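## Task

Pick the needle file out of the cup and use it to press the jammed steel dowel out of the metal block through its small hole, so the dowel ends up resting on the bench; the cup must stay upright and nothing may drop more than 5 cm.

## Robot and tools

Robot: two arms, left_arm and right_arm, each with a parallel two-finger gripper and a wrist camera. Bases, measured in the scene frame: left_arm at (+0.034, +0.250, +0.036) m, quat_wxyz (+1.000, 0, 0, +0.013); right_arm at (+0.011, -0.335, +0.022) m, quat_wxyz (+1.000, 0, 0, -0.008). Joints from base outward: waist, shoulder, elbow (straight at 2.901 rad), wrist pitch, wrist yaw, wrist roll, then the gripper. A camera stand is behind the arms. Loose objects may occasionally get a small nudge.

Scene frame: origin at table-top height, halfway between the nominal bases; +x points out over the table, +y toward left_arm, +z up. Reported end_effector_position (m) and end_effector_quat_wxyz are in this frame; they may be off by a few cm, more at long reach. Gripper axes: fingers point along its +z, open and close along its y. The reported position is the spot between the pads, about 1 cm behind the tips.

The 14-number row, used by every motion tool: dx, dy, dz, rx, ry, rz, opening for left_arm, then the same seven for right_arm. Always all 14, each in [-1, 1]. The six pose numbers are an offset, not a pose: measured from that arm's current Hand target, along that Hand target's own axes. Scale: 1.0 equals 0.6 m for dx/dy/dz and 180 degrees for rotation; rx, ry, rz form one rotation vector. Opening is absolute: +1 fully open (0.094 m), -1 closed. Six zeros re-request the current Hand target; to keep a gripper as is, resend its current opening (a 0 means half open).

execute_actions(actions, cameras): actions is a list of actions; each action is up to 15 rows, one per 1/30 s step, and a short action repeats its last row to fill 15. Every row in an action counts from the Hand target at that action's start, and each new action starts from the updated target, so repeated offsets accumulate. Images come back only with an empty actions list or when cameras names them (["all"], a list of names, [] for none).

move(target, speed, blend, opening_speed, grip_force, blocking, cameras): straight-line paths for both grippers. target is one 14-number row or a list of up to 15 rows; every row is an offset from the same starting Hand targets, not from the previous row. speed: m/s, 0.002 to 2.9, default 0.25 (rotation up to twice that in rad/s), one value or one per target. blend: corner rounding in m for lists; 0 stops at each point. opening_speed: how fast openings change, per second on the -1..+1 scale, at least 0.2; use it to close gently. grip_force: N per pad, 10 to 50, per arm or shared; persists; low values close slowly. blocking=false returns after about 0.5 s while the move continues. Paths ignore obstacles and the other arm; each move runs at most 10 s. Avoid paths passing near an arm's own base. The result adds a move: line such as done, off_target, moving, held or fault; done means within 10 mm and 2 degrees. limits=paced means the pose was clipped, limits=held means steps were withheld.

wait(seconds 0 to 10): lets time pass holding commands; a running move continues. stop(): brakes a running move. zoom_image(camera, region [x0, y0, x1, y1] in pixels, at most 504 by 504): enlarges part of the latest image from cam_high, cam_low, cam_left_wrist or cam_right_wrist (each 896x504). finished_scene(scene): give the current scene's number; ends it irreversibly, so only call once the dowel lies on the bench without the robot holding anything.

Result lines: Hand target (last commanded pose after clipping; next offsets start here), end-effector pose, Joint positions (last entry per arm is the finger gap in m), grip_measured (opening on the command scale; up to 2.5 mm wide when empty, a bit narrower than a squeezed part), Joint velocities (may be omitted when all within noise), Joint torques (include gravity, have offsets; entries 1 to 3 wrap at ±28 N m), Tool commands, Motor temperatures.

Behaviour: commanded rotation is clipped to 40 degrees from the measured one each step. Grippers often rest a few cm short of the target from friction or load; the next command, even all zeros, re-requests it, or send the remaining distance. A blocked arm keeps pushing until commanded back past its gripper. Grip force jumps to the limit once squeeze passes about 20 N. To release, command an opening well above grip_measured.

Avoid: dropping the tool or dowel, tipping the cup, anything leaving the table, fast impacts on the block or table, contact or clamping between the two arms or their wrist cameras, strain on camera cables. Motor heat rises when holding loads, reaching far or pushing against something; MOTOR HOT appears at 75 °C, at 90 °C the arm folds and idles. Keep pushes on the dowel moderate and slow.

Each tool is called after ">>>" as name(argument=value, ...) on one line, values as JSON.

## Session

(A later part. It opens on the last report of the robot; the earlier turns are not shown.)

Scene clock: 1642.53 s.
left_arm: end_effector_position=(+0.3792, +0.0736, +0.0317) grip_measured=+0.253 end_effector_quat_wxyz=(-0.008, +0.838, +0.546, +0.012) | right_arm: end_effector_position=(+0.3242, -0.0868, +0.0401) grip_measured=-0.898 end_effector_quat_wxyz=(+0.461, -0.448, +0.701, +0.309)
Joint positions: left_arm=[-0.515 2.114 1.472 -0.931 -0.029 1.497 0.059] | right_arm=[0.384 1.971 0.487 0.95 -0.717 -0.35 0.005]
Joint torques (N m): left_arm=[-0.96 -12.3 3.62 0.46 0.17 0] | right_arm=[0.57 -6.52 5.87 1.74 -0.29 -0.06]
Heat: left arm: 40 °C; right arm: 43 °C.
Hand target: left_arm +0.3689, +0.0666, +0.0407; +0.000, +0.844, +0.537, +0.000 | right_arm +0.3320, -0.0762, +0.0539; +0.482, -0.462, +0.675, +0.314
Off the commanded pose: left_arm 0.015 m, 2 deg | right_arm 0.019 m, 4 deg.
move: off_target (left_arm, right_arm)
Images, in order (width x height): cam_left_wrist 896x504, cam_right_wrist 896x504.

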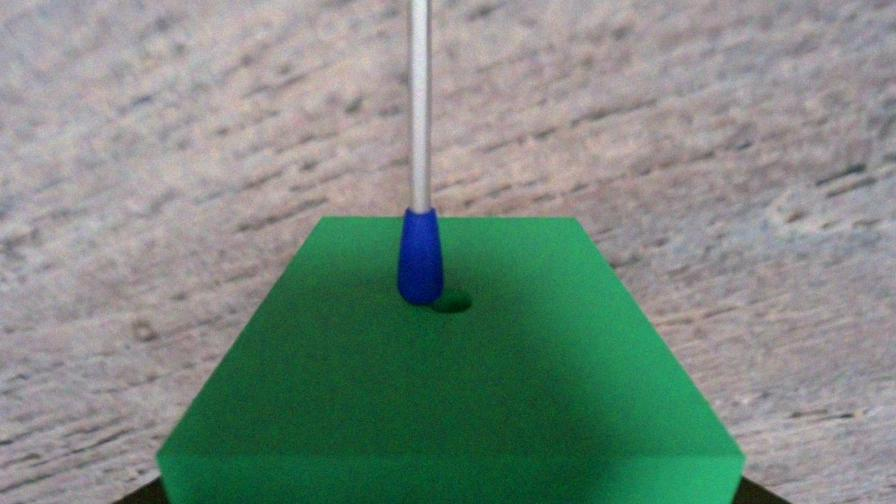

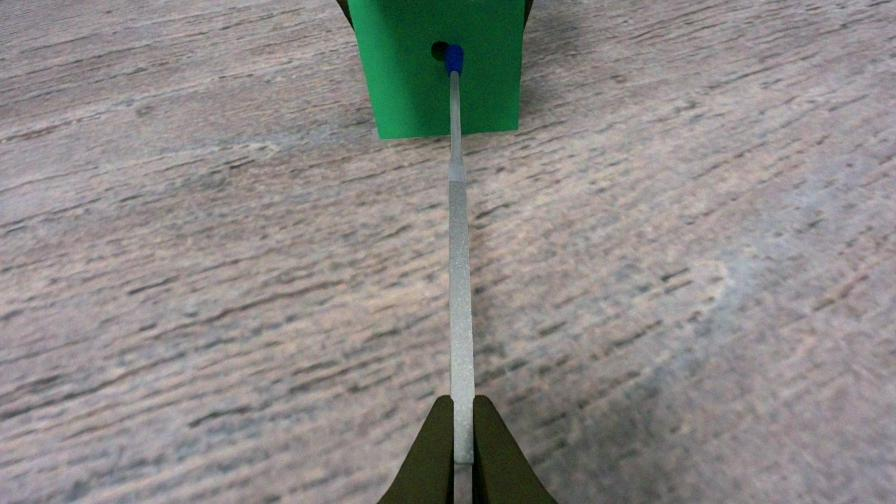

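>>> move(target=[0,0,0,0,0,0,0.1,0,0.005,0,-0.0075,0,0,-1], speed=0.03, cameras=["cam_left_wrist","cam_right_wrist"])

Scene clock: 1648.00 s.
left_arm: end_effector_position=(+0.3792, +0.0736, +0.0317) grip_measured=+0.253 end_effector_quat_wxyz=(-0.008, +0.838, +0.546, +0.012) | right_arm: end_effector_position=(+0.3245, -0.0865, +0.0405) grip_measured=-0.898 end_effector_quat_wxyz=(+0.463, -0.451, +0.699, +0.308)
Joint positions: left_arm=[-0.515 2.114 1.472 -0.931 -0.029 1.497 0.059] | right_arm=[0.384 1.971 0.488 0.95 -0.719 -0.356 0.005]
Joint torques (N m): left_arm=[-0.92 -12.19 3.63 0.49 0.22 0.04] | right_arm=[0.25 -6.6 6.2 1.52 -0.49 -0.11]
Heat: left arm: 40 °C; right arm: 43 °C.
Hand target: left_arm +0.3689, +0.0666, +0.0407; +0.000, +0.844, +0.537, +0.000 | right_arm +0.3292, -0.0750, +0.0539; +0.476, -0.468, +0.672, +0.321
Off the commanded pose: left_arm 0.015 m, 2 deg | right_arm 0.018 m, 4 deg.
move: off_target (left_arm, right_arm)
Images, in order (width x height): cam_left_wrist 896x504, cam_right_wrist 896x504.

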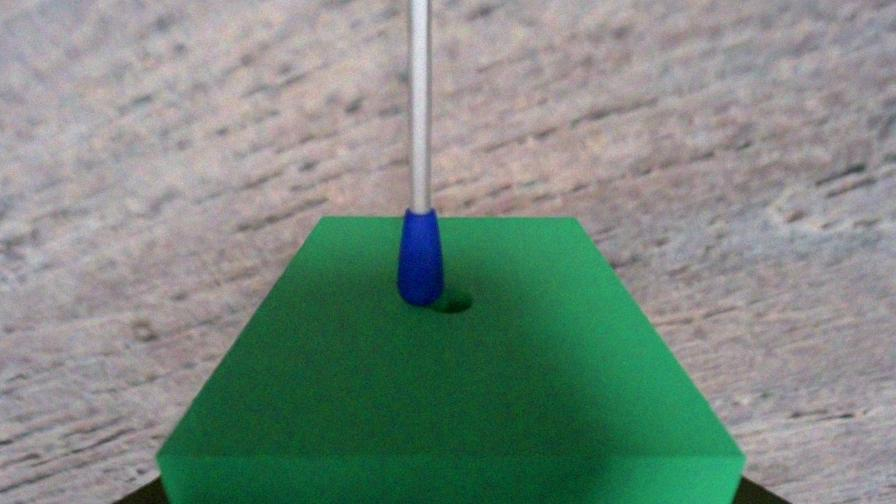

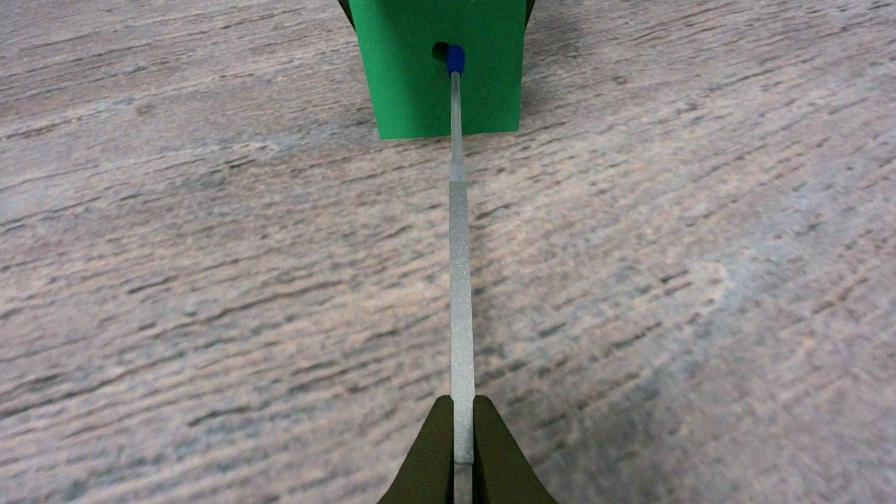

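>>> move(target=[0,0,0,0,0,0,0.1,0,0.004,0,-0.0055,0,0,-1], speed=0.03, cameras=["cam_left_wrist","cam_right_wrist"])

Scene clock: 1652.40 s.
left_arm: end_effector_position=(+0.3792, +0.0736, +0.0317) grip_measured=+0.253 end_effector_quat_wxyz=(-0.008, +0.838, +0.546, +0.012) | right_arm: end_effector_position=(+0.3240, -0.0862, +0.0413) grip_measured=-0.898 end_effector_quat_wxyz=(+0.462, -0.453, +0.696, +0.311)
Joint positions: left_arm=[-0.515 2.114 1.472 -0.931 -0.029 1.497 0.059] | right_arm=[0.381 1.971 0.491 0.945 -0.731 -0.361 0.005]
Joint torques (N m): left_arm=[-0.9 -12.3 3.7 0.48 0.23 0.06] | right_arm=[0.39 -6.68 6.24 1.44 -0.55 -0.12]
Heat: left arm: 40 °C; right arm: 42 °C.
Hand target: left_arm +0.3689, +0.0666, +0.0407; +0.000, +0.844, +0.537, +0.000 | right_arm +0.3270, -0.0742, +0.0538; +0.472, -0.472, +0.669, +0.327
Off the commanded pose: left_arm 0.015 m, 2 deg | right_arm 0.018 m, 4 deg.
move: off_target (left_arm, right_arm)
Images, in order (width x height): cam_left_wrist 896x504, cam_right_wrist 896x504.

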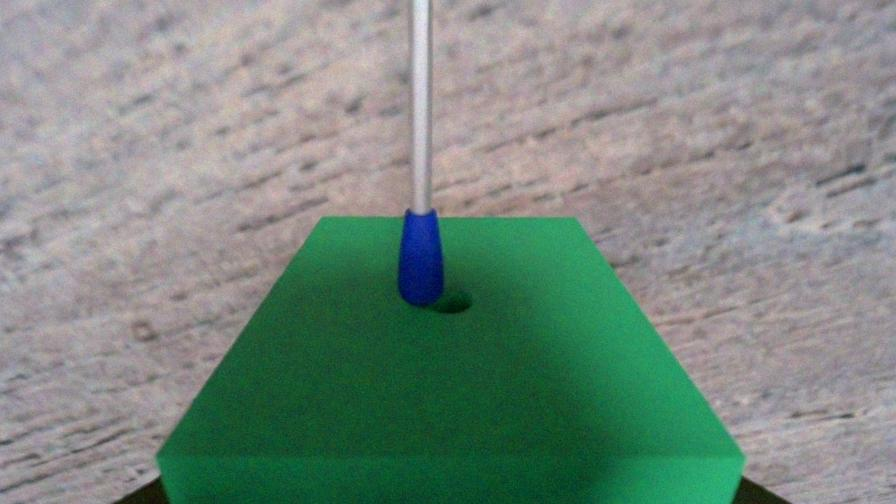

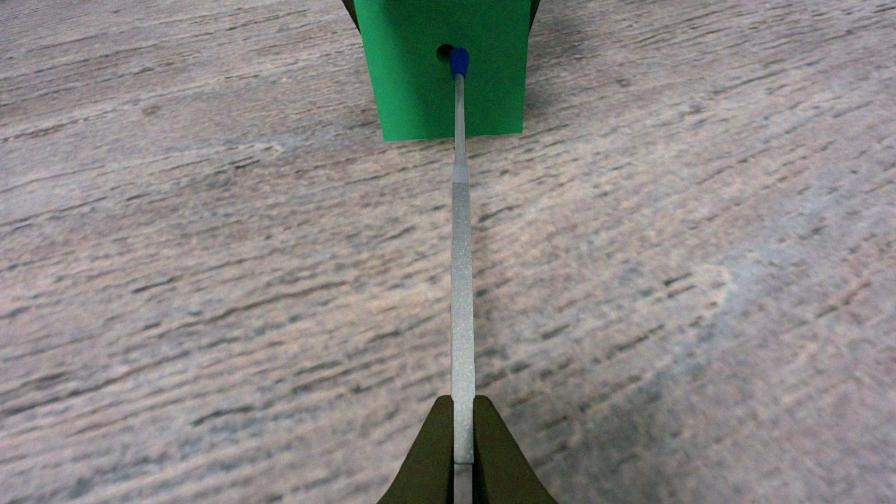

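>>> move(target=[0,0,0,0,0,0,0.1,0,0.006,0,-0.0085,0,0,-1], speed=0.03, cameras=["cam_left_wrist","cam_right_wrist"])

Scene clock: 1655.80 s.
left_arm: end_effector_position=(+0.3792, +0.0736, +0.0317) grip_measured=+0.253 end_effector_quat_wxyz=(-0.008, +0.838, +0.546, +0.012) | right_arm: end_effector_position=(+0.3227, -0.0861, +0.0404) grip_measured=-0.898 end_effector_quat_wxyz=(+0.457, -0.456, +0.695, +0.316)
Joint positions: left_arm=[-0.515 2.114 1.472 -0.931 -0.029 1.497 0.059] | right_arm=[0.376 1.971 0.497 0.926 -0.748 -0.37 0.005]
Joint torques (N m): left_arm=[-0.94 -12.23 3.77 0.46 0.21 -0.01] | right_arm=[0.53 -6.82 6.17 1.4 -0.65 -0.12]
Heat: left arm: 40 °C; right arm: 42 °C.
Hand target: left_arm +0.3689, +0.0666, +0.0407; +0.000, +0.844, +0.537, +0.000 | right_arm +0.3236, -0.0730, +0.0538; +0.466, -0.478, +0.664, +0.336
Off the commanded pose: left_arm 0.015 m, 2 deg | right_arm 0.019 m, 5 deg.
move: off_target (left_arm, right_arm)
Images, in order (width x height): cam_left_wrist 896x504, cam_right_wrist 896x504.

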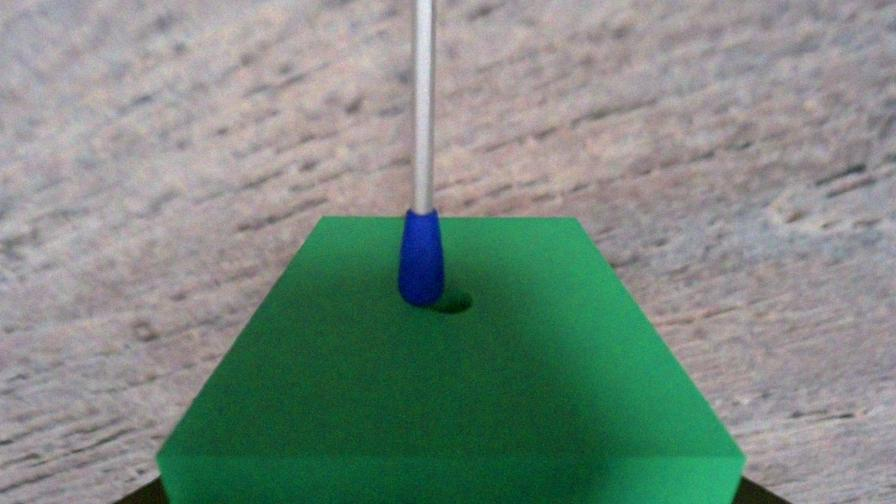

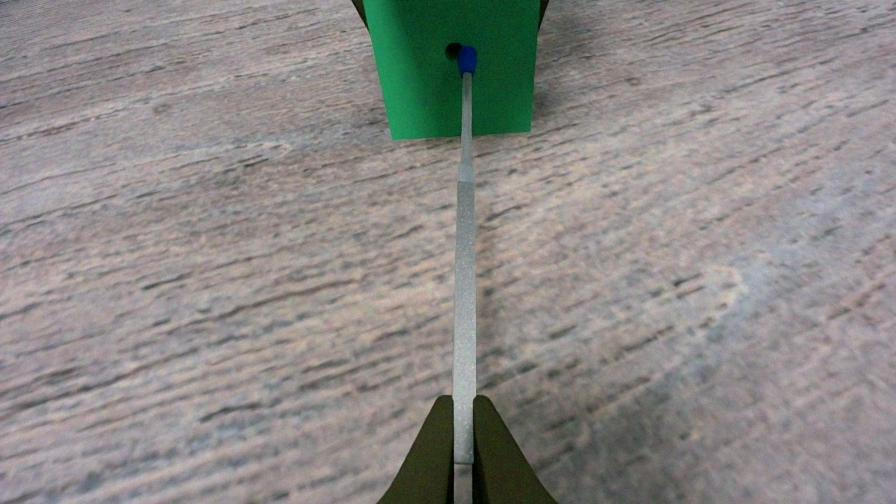

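>>> move(target=[0,0,0,0,0,0,0.1,0,0.004,-0.005,-0.0055,0,0,-1], speed=0.03, cameras=["cam_left_wrist","cam_right_wrist"])

Scene clock: 1660.07 s.
left_arm: end_effector_position=(+0.3792, +0.0736, +0.0317) grip_measured=+0.253 end_effector_quat_wxyz=(-0.008, +0.838, +0.546, +0.012) | right_arm: end_effector_position=(+0.3224, -0.0863, +0.0415) grip_measured=-0.899 end_effector_quat_wxyz=(+0.456, -0.460, +0.690, +0.321)
Joint positions: left_arm=[-0.515 2.114 1.472 -0.931 -0.029 1.497 0.059] | right_arm=[0.368 1.971 0.504 0.915 -0.77 -0.38 0.005]
Joint torques (N m): left_arm=[-1.06 -12.3 3.77 0.47 0.2 0] | right_arm=[0.28 -7.57 5.56 1.27 -0.69 -0.16]
Heat: left arm: 40 °C; right arm: 42 °C.
Hand target: left_arm +0.3689, +0.0666, +0.0407; +0.000, +0.844, +0.537, +0.000 | right_arm +0.3204, -0.0749, +0.0548; +0.462, -0.482, +0.661, +0.342
Off the commanded pose: left_arm 0.015 m, 2 deg | right_arm 0.018 m, 5 deg.
move: off_target (left_arm, right_arm)
Images, in order (width x height): cam_left_wrist 896x504, cam_right_wrist 896x504.

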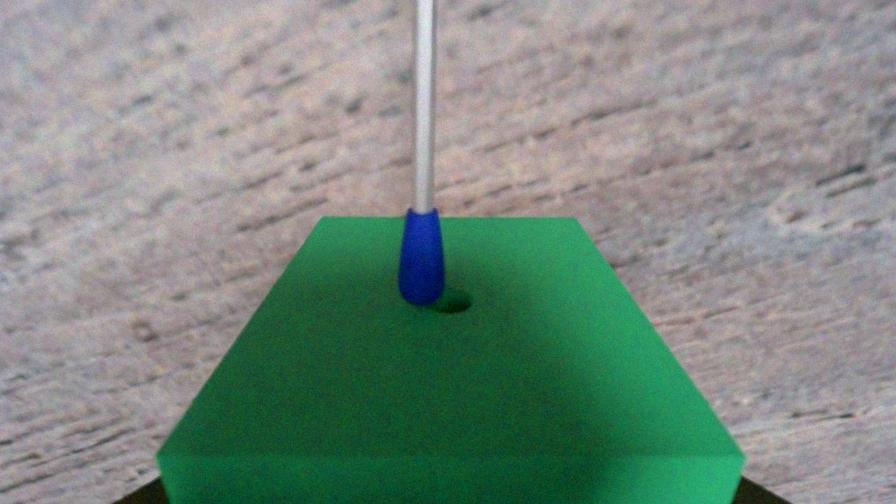

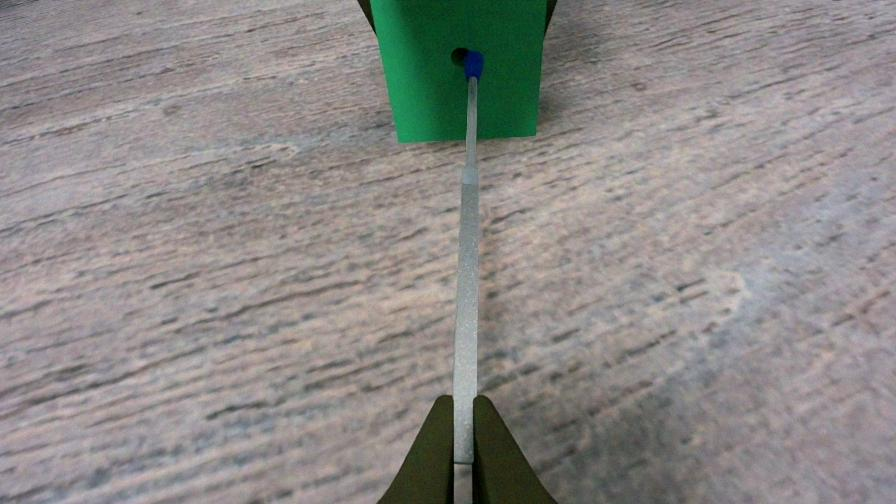

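>>> move(target=[0,0,0,0,0,0,0.1,0.004,0,-0.0115,0,0,0,-1], speed=0.03, cameras=["cam_left_wrist","cam_right_wrist"])

Scene clock: 1666.03 s.
left_arm: end_effector_position=(+0.3792, +0.0736, +0.0317) grip_measured=+0.253 end_effector_quat_wxyz=(-0.008, +0.839, +0.543, +0.012) | right_arm: end_effector_position=(+0.3186, -0.0862, +0.0448) grip_measured=-0.899 end_effector_quat_wxyz=(+0.458, -0.471, +0.676, +0.332)
Joint positions: left_arm=[-0.515 2.114 1.472 -0.931 -0.029 1.503 0.059] | right_arm=[0.356 1.971 0.504 0.915 -0.817 -0.403 0.005]
Joint torques (N m): left_arm=[-0.91 -12.18 3.81 0.48 0.22 0.01] | right_arm=[-0.5 -8.46 4.18 1.16 -0.41 -0.11]
Heat: left arm: 40 °C; right arm: 41 °C.
Hand target: left_arm +0.3689, +0.0666, +0.0407; +0.000, +0.844, +0.537, +0.000 | right_arm +0.3182, -0.0818, +0.0549; +0.462, -0.482, +0.661, +0.342
Off the commanded pose: left_arm 0.015 m, 2 deg | right_arm 0.011 m, 2 deg.
move: off_target (left_arm, right_arm)
Images, in order (width x height): cam_left_wrist 896x504, cam_right_wrist 896x504.

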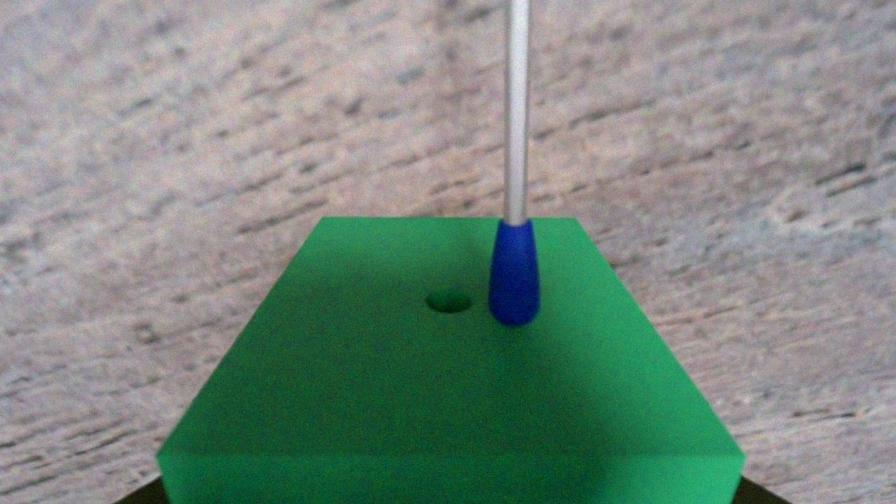

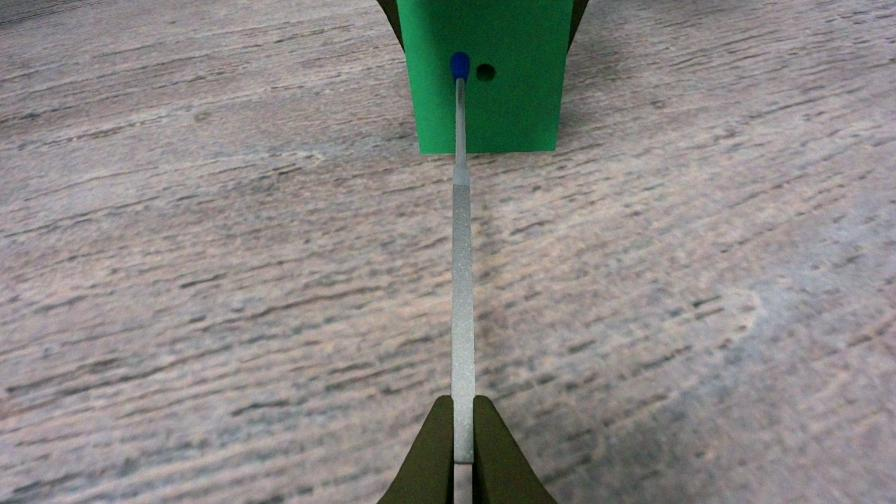

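>>> move(target=[[0,0,0,0,0,0,0.1,0.0305,-0.0147,-0.0732,0.0348,0,0,-1],[0,0,0,0,0,0,0.1,0.0023,-0.0232,0.0048,0.0348,0,0,-1]], speed=[0.06,0.02], cameras=["cam_left_wrist","cam_right_wrist"])

Scene clock: 1699.33 s.
left_arm: end_effector_position=(+0.3792, +0.0736, +0.0317) grip_measured=+0.253 end_effector_quat_wxyz=(-0.008, +0.839, +0.543, +0.012) | right_arm: end_effector_position=(+0.3192, -0.0886, +0.0390) grip_measured=-0.899 end_effector_quat_wxyz=(+0.458, -0.452, +0.699, +0.312)
Joint positions: left_arm=[-0.515 2.114 1.472 -0.931 -0.029 1.503 0.059] | right_arm=[0.379 1.965 0.473 0.947 -0.731 -0.361 0.005]
Joint torques (N m): left_arm=[-0.94 -12.15 3.59 0.5 0.25 0] | right_arm=[0.5 -6.28 4.78 2.05 -0.1 0.03]
Heat: left arm: 40 °C; right arm: 41 °C.
Hand target: left_arm +0.3689, +0.0666, +0.0407; +0.000, +0.844, +0.537, +0.000 | right_arm +0.3322, -0.0839, +0.0526; +0.487, -0.456, +0.679, +0.305
Off the commanded pose: left_arm 0.015 m, 2 deg | right_arm 0.019 m, 4 deg.
move: off_target (left_arm, right_arm)
Images, in order (width x height): cam_left_wrist 896x504, cam_right_wrist 896x504.

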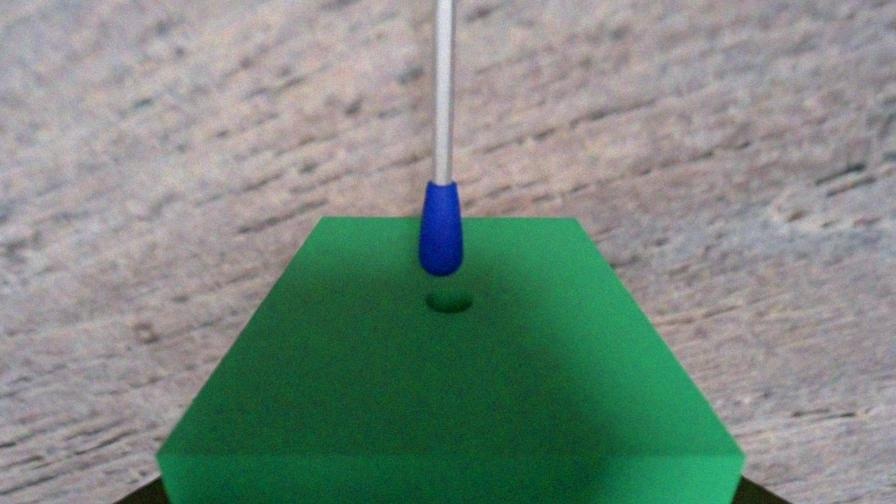

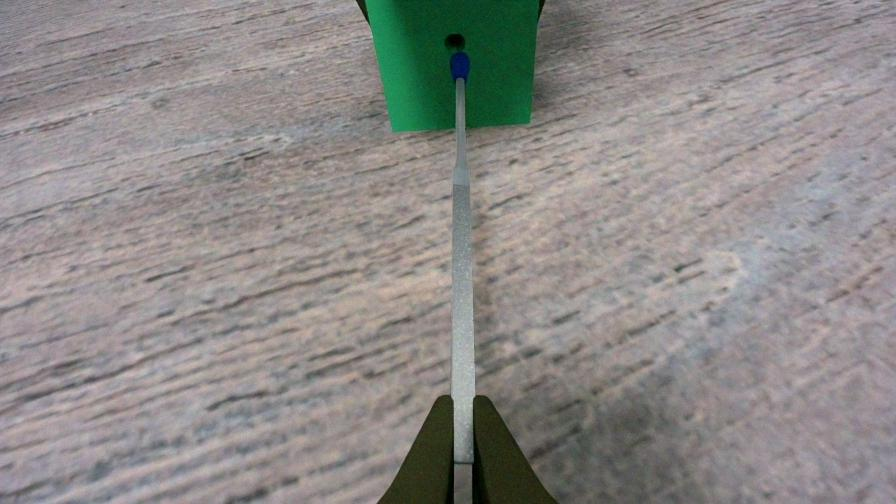

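>>> move(target=[[0,0,0,0,0,0,0.1,0.0248,-0.0028,-0.0795,-0.0059,0,0,-1],[0,0,0,0,0,0,0.1,-0.0102,-0.002,0.0175,-0.0059,0,0,-1]], speed=[0.06,0.02], cameras=["cam_left_wrist","cam_right_wrist"])

Scene clock: 1715.87 s.
left_arm: end_effector_position=(+0.3788, +0.0738, +0.0317) grip_measured=+0.253 end_effector_quat_wxyz=(-0.009, +0.838, +0.546, +0.012) | right_arm: end_effector_position=(+0.3278, -0.0868, +0.0410) grip_measured=-0.899 end_effector_quat_wxyz=(+0.463, -0.450, +0.698, +0.310)
Joint positions: left_arm=[-0.515 2.114 1.472 -0.933 -0.029 1.497 0.059] | right_arm=[0.376 1.979 0.501 0.947 -0.73 -0.356 0.005]
Joint torques (N m): left_arm=[-0.99 -12.3 3.74 0.44 0.21 -0.01] | right_arm=[1.68 -6.75 6.65 1.64 -0.11 0.05]
Heat: left arm: 40 °C; right arm: 41 °C.
Hand target: left_arm +0.3689, +0.0666, +0.0407; +0.000, +0.844, +0.537, +0.000 | right_arm +0.3379, -0.0734, +0.0548; +0.483, -0.461, +0.676, +0.312
Off the commanded pose: left_arm 0.015 m, 2 deg | right_arm 0.022 m, 4 deg.
move: off_target (left_arm, right_arm)
Images, in order (width x height): cam_left_wrist 896x504, cam_right_wrist 896x504.

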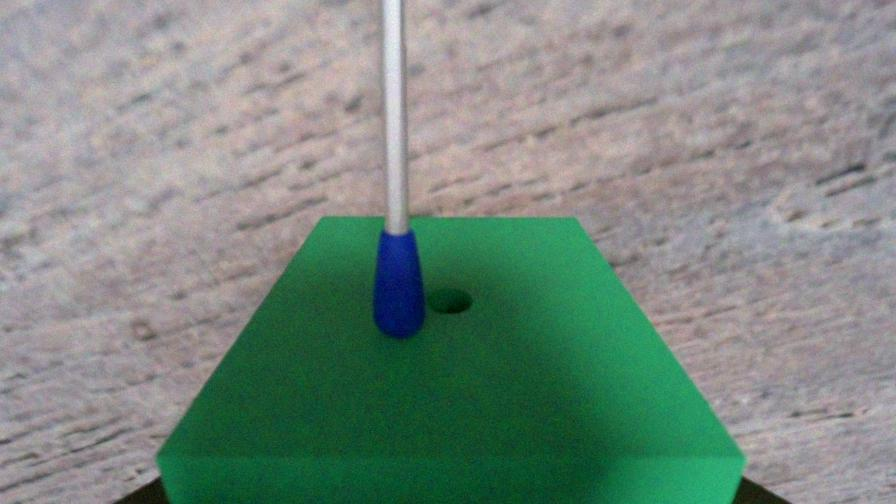

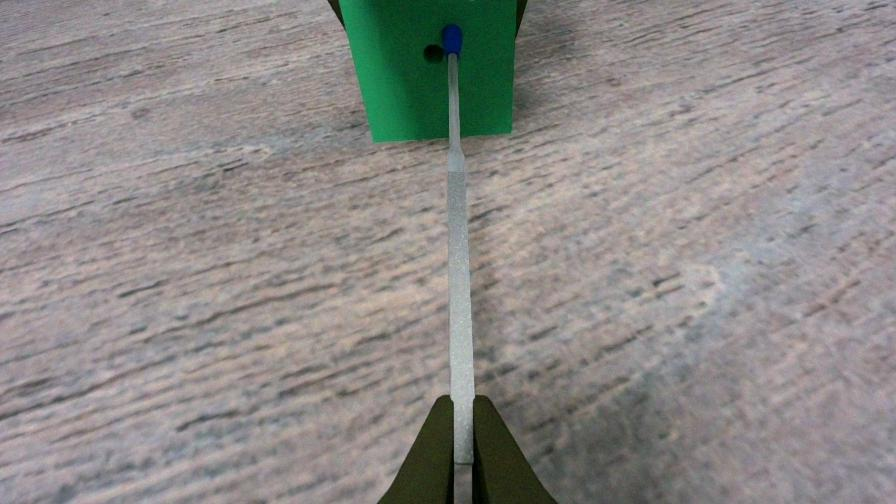

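>>> move(target=[0,0,0,0,0,0,0.1,0.034,0,-0.108,0,0,0,-1], speed=0.08, cameras=[])

>>> move(target=[0,0,0,0,0,0.111,0.1,0,0,0,0,0,0,-1], speed=0.08, cameras=["all"])

Scene clock: 1729.73 s.
left_arm: end_effector_position=(+0.3788, +0.0738, +0.0317) grip_measured=+0.253 end_effector_quat_wxyz=(-0.009, +0.840, +0.542, +0.012) | right_arm: end_effector_position=(+0.3163, -0.1389, +0.0478) grip_measured=-0.899 end_effector_quat_wxyz=(+0.480, -0.450, +0.690, +0.302)
Joint positions: left_arm=[-0.515 2.114 1.472 -0.933 -0.029 1.506 0.059] | right_arm=[0.195 1.892 0.39 0.913 -0.872 -0.489 0.005]
Joint torques (N m): left_arm=[-0.92 -12.29 3.67 0.49 0.16 0.03] | right_arm=[-0.35 -8.72 2.54 1.08 -0.47 -0.09]
Heat: left arm: 40 °C; right arm: 41 °C.
Hand target: left_arm +0.3689, +0.0666, +0.0407; +0.000, +0.844, +0.537, +0.000 | right_arm +0.3120, -0.1361, +0.0576; +0.483, -0.461, +0.676, +0.312
Off the commanded pose: left_arm 0.015 m, 2 deg | right_arm 0.011 m, 2 deg.
move: off_target (left_arm, right_arm)
No camera images: "cameras" was empty.

Scene clock: 1732.93 s.
left_arm: end_effector_position=(+0.3787, +0.0638, +0.0317) grip_measured=+0.253 end_effector_quat_wxyz=(+0.006, +0.919, +0.394, +0.005) | right_arm: end_effector_position=(+0.3163, -0.1389, +0.0478) grip_measured=-0.899 end_effector_quat_wxyz=(+0.480, -0.450, +0.690, +0.302)
Joint positions: left_arm=[-0.524 2.114 1.472 -0.915 0 1.833 0.059] | right_arm=[0.195 1.892 0.39 0.913 -0.872 -0.489 0.005]
Joint torques (N m): left_arm=[-0.55 -12.14 3.62 0.44 0.04 0.17] | right_arm=[-0.4 -8.73 2.55 1.09 -0.47 -0.1]
Heat: left arm: 40 °C; right arm: 40 °C.
Hand target: left_arm +0.3689, +0.0666, +0.0407; +0.000, +0.924, +0.383, +0.000 | right_arm +0.3120, -0.1361, +0.0576; +0.483, -0.461, +0.676, +0.312
Off the commanded pose: left_arm 0.014 m, 2 deg | right_arm 0.011 m, 2 deg.
move: off_target (left_arm, right_arm)

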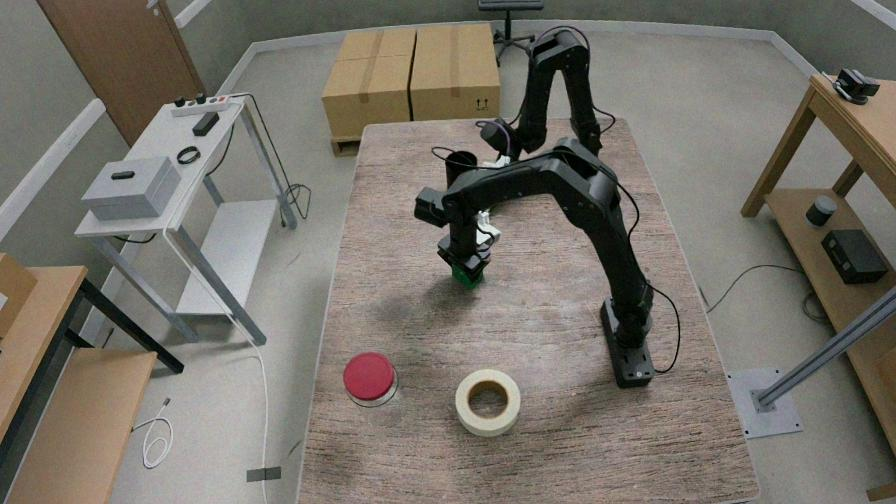

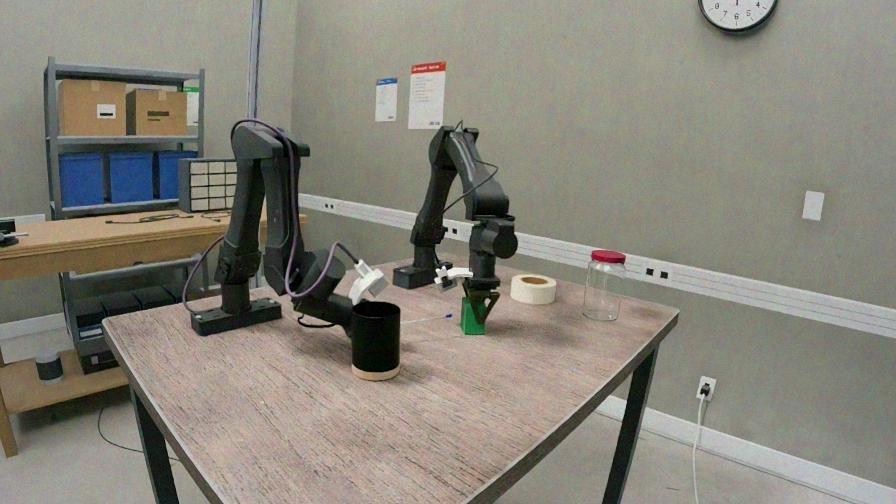

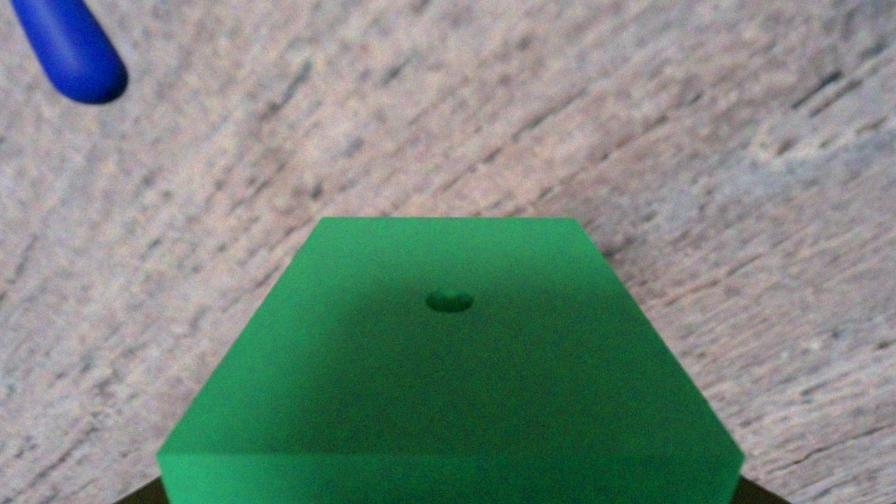

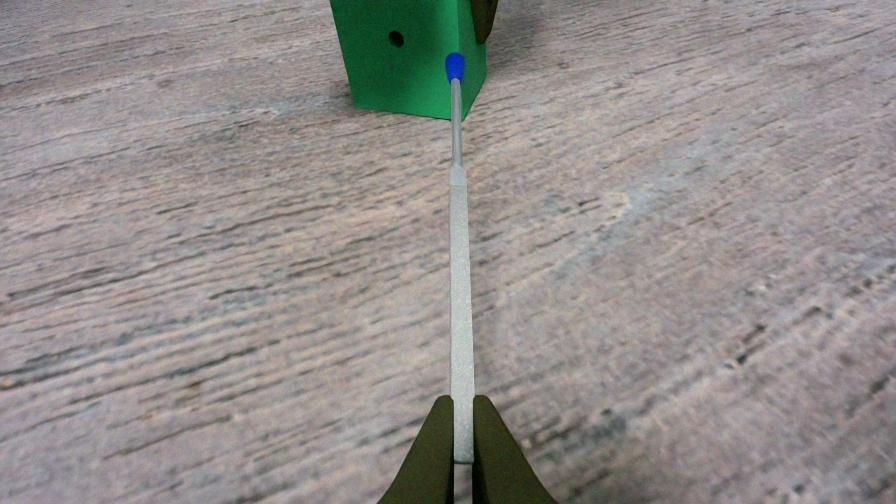

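>>> move(target=[0,0,0,0,0,0,0.1,0.0048,0.1313,0.0053,0.1001,0.0024,0.0442,-1], speed=0.1, cameras=["cam_low","cam_left_wrist","cam_right_wrist"])

Scene clock: 1751.47 s.
left_arm: end_effector_position=(+0.3787, +0.0638, +0.0317) grip_measured=+0.253 end_effector_quat_wxyz=(+0.006, +0.919, +0.394, +0.005) | right_arm: end_effector_position=(+0.2373, -0.1089, +0.0388) grip_measured=-0.899 end_effector_quat_wxyz=(+0.500, -0.336, +0.766, +0.226)
Joint positions: left_arm=[-0.524 2.114 1.472 -0.915 0 1.833 0.059] | right_arm=[0.741 1.902 0.03 1.461 -0.104 -0.035 0.005]
Joint torques (N m): left_arm=[-0.64 -12.31 3.52 0.41 0.04 0.21] | right_arm=[0.61 -3.9 0.7 2.41 0.13 0.04]
Heat: left arm: 40 °C; right arm: 40 °C.
Hand target: left_arm +0.3689, +0.0666, +0.0407; +0.000, +0.924, +0.383, +0.000 | right_arm +0.2400, -0.1042, +0.0519; +0.524, -0.333, +0.749, +0.233
Off the commanded pose: left_arm 0.014 m, 2 deg | right_arm 0.014 m, 3 deg.
move: off_target (left_arm, right_arm)
Images, in order (width x height): cam_low 896x504, cam_left_wrist 896x504, cam_right_wrist 896x504.

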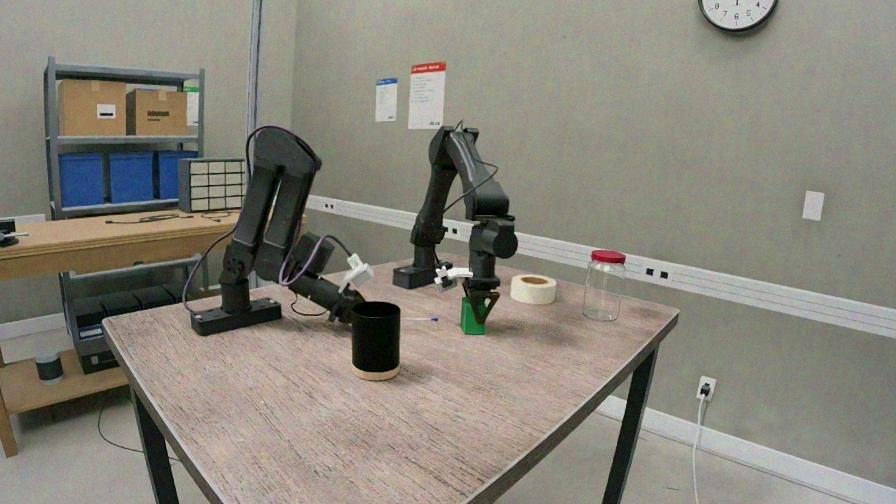

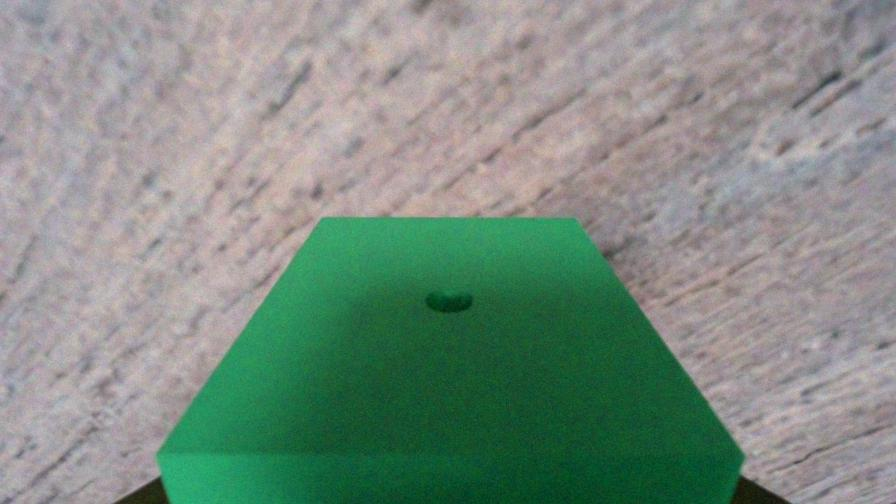

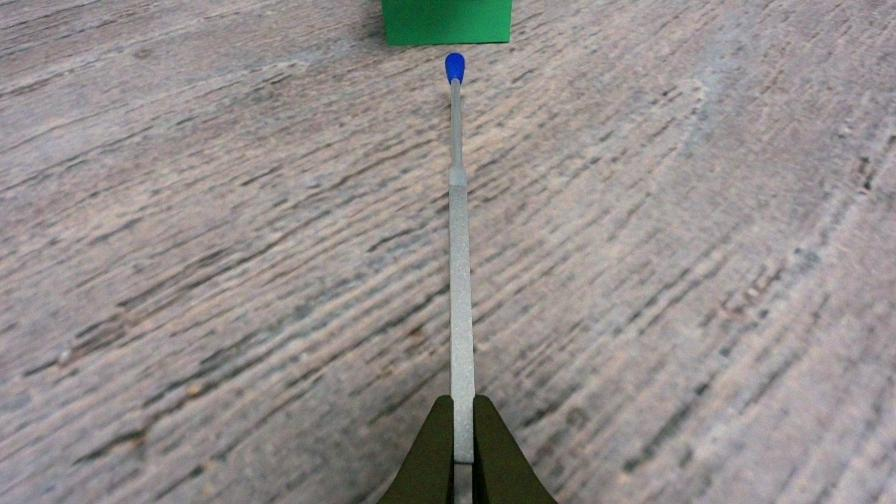

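>>> move(target=[0,0,0,0,0,0,0.1,-0.0395,0,0.0885,0,0,0,-1], speed=0.03, cameras=["cam_left_wrist","cam_right_wrist"])

Scene clock: 1765.07 s.
left_arm: end_effector_position=(+0.3779, +0.0656, +0.0317) grip_measured=+0.253 end_effector_quat_wxyz=(+0.003, +0.919, +0.395, +0.003) | right_arm: end_effector_position=(+0.2744, -0.0655, +0.0557) grip_measured=-0.899 end_effector_quat_wxyz=(+0.524, -0.334, +0.747, +0.237)
Joint positions: left_arm=[-0.521 2.114 1.472 -0.921 0 1.833 0.059] | right_arm=[0.77 1.902 0.232 1.323 -0.087 -0.026 0.005]
Joint torques (N m): left_arm=[-0.58 -12.34 3.75 0.45 0.03 0.19] | right_arm=[0.59 -5.39 4.07 1.41 0.14 0.04]
Heat: left arm: 40 °C; right arm: 42 °C.
Hand target: left_arm +0.3689, +0.0666, +0.0407; +0.000, +0.924, +0.383, +0.000 | right_arm +0.2789, -0.0612, +0.0560; +0.524, -0.333, +0.749, +0.233
Off the commanded pose: left_arm 0.013 m, 2 deg | right_arm 0.006 m, 1 deg.
move: off_target (left_arm)
Images, in order (width x height): cam_left_wrist 896x504, cam_right_wrist 896x504.

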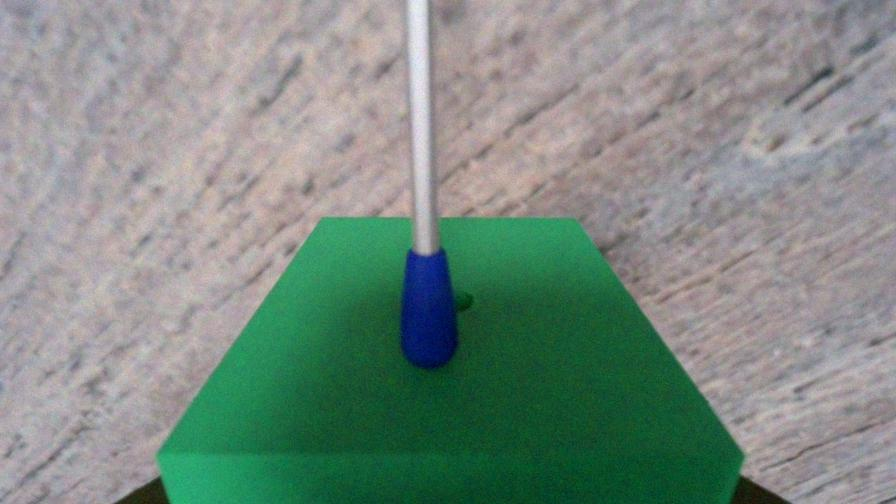

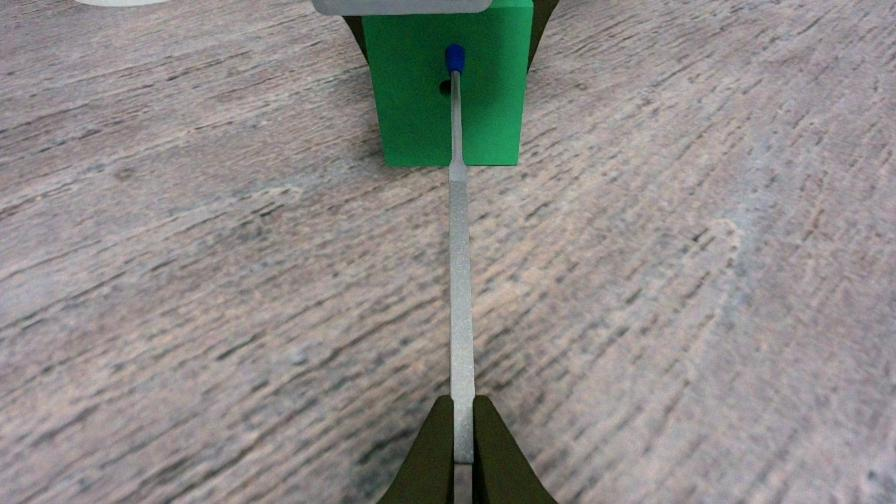

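>>> move(target=[[0,0,0,0,0,0,0.1,0.046,0.0048,-0.0773,0,0,0,-1],[0,0,0,0,0,0,0.1,0.0173,0.0047,0.001,0,0,0,-1]], speed=[0.06,0.03], cameras=["cam_left_wrist","cam_right_wrist"])

Scene clock: 1778.10 s.
left_arm: end_effector_position=(+0.3779, +0.0656, +0.0317) grip_measured=+0.253 end_effector_quat_wxyz=(+0.003, +0.919, +0.395, +0.003) | right_arm: end_effector_position=(+0.2725, -0.0656, +0.0491) grip_measured=-0.899 end_effector_quat_wxyz=(+0.527, -0.332, +0.745, +0.238)
Joint positions: left_arm=[-0.521 2.114 1.472 -0.921 0 1.833 0.059] | right_arm=[0.779 1.973 0.224 1.41 -0.075 -0.022 0.005]
Joint torques (N m): left_arm=[-0.53 -12.27 3.75 0.44 0.03 0.17] | right_arm=[0.59 -5.19 3.3 1.43 0.14 0.03]
Heat: left arm: 40 °C; right arm: 40 °C.
Hand target: left_arm +0.3689, +0.0666, +0.0407; +0.000, +0.924, +0.383, +0.000 | right_arm +0.2748, -0.0615, +0.0460; +0.524, -0.333, +0.749, +0.233
Off the commanded pose: left_arm 0.013 m, 2 deg | right_arm 0.006 m, 1 deg.
move: off_target (left_arm)
Images, in order (width x height): cam_left_wrist 896x504, cam_right_wrist 896x504.

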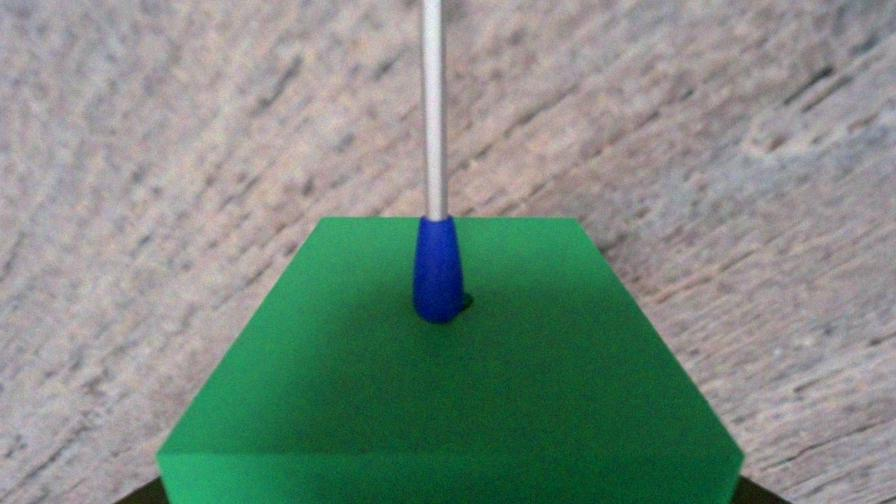

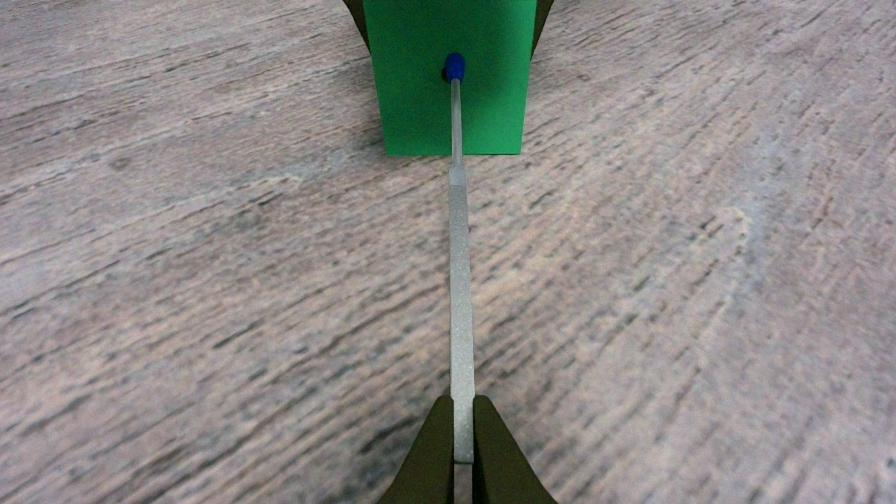

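>>> move(target=[[0,0,0,0,0,0,0.1,0.0342,0.0025,-0.0764,0,0.0167,0,-1],[0,0,0,0,0,0,0.1,0.0055,0.0024,0.002,0,0.0167,0,-1]], speed=[0.06,0.03], cameras=["cam_left_wrist","cam_right_wrist"])

Scene clock: 1789.30 s.
left_arm: end_effector_position=(+0.3779, +0.0656, +0.0317) grip_measured=+0.253 end_effector_quat_wxyz=(+0.003, +0.919, +0.395, +0.003) | right_arm: end_effector_position=(+0.2715, -0.0644, +0.0462) grip_measured=-0.899 end_effector_quat_wxyz=(+0.509, -0.337, +0.758, +0.230)
Joint positions: left_arm=[-0.521 2.114 1.472 -0.921 0 1.833 0.059] | right_arm=[0.787 1.905 0.241 1.277 -0.067 -0.022 0.005]
Joint torques (N m): left_arm=[-0.53 -12.37 3.77 0.42 0.04 0.18] | right_arm=[0.61 -4.92 3.73 1.41 0.15 0.03]
Heat: left arm: 40 °C; right arm: 39 °C.
Hand target: left_arm +0.3689, +0.0666, +0.0407; +0.000, +0.924, +0.383, +0.000 | right_arm +0.2737, -0.0605, +0.0425; +0.504, -0.339, +0.762, +0.224
Off the commanded pose: left_arm 0.013 m, 2 deg | right_arm 0.006 m, 1 deg.
move: off_target (left_arm)
Images, in order (width x height): cam_left_wrist 896x504, cam_right_wrist 896x504.

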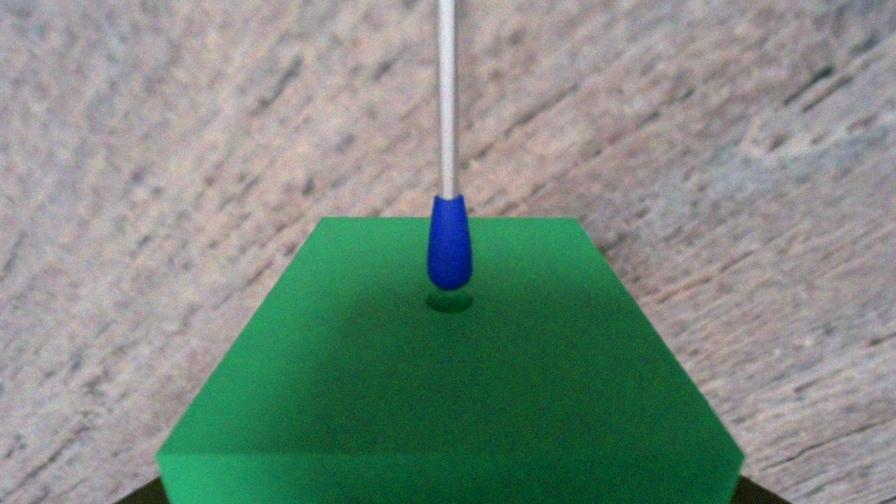

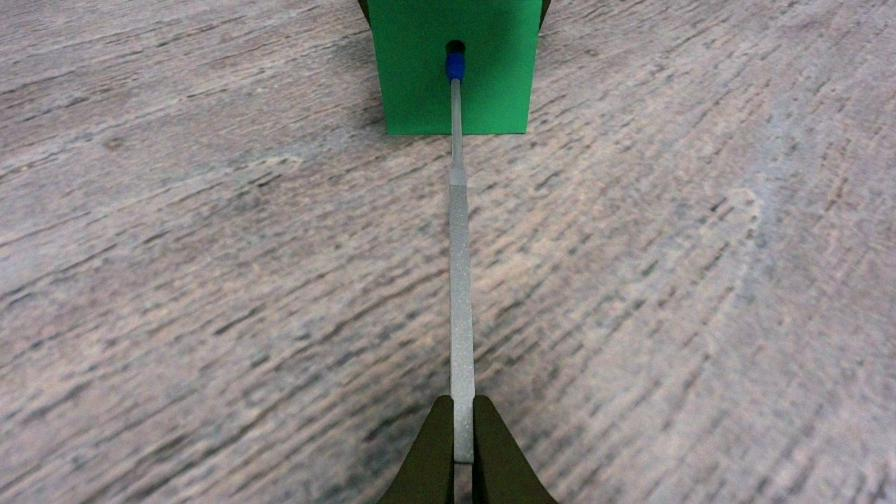

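>>> zoom_image(camera="cam_left_wrist", region=[390, 180, 510, 330])

>>> zoom_image(camera="cam_right_wrist", region=[410, 20, 510, 100])

Scaled by 3.360.

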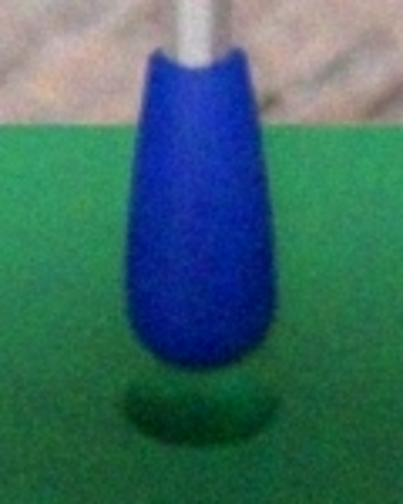

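Scaled by 5.040.

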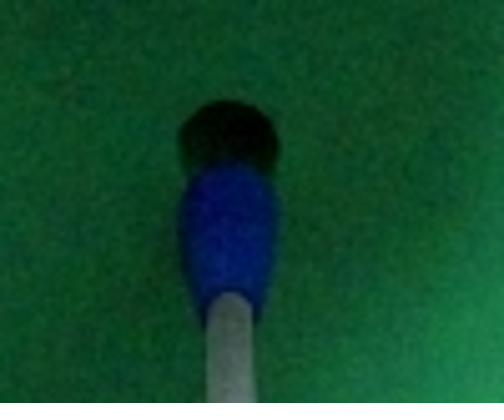

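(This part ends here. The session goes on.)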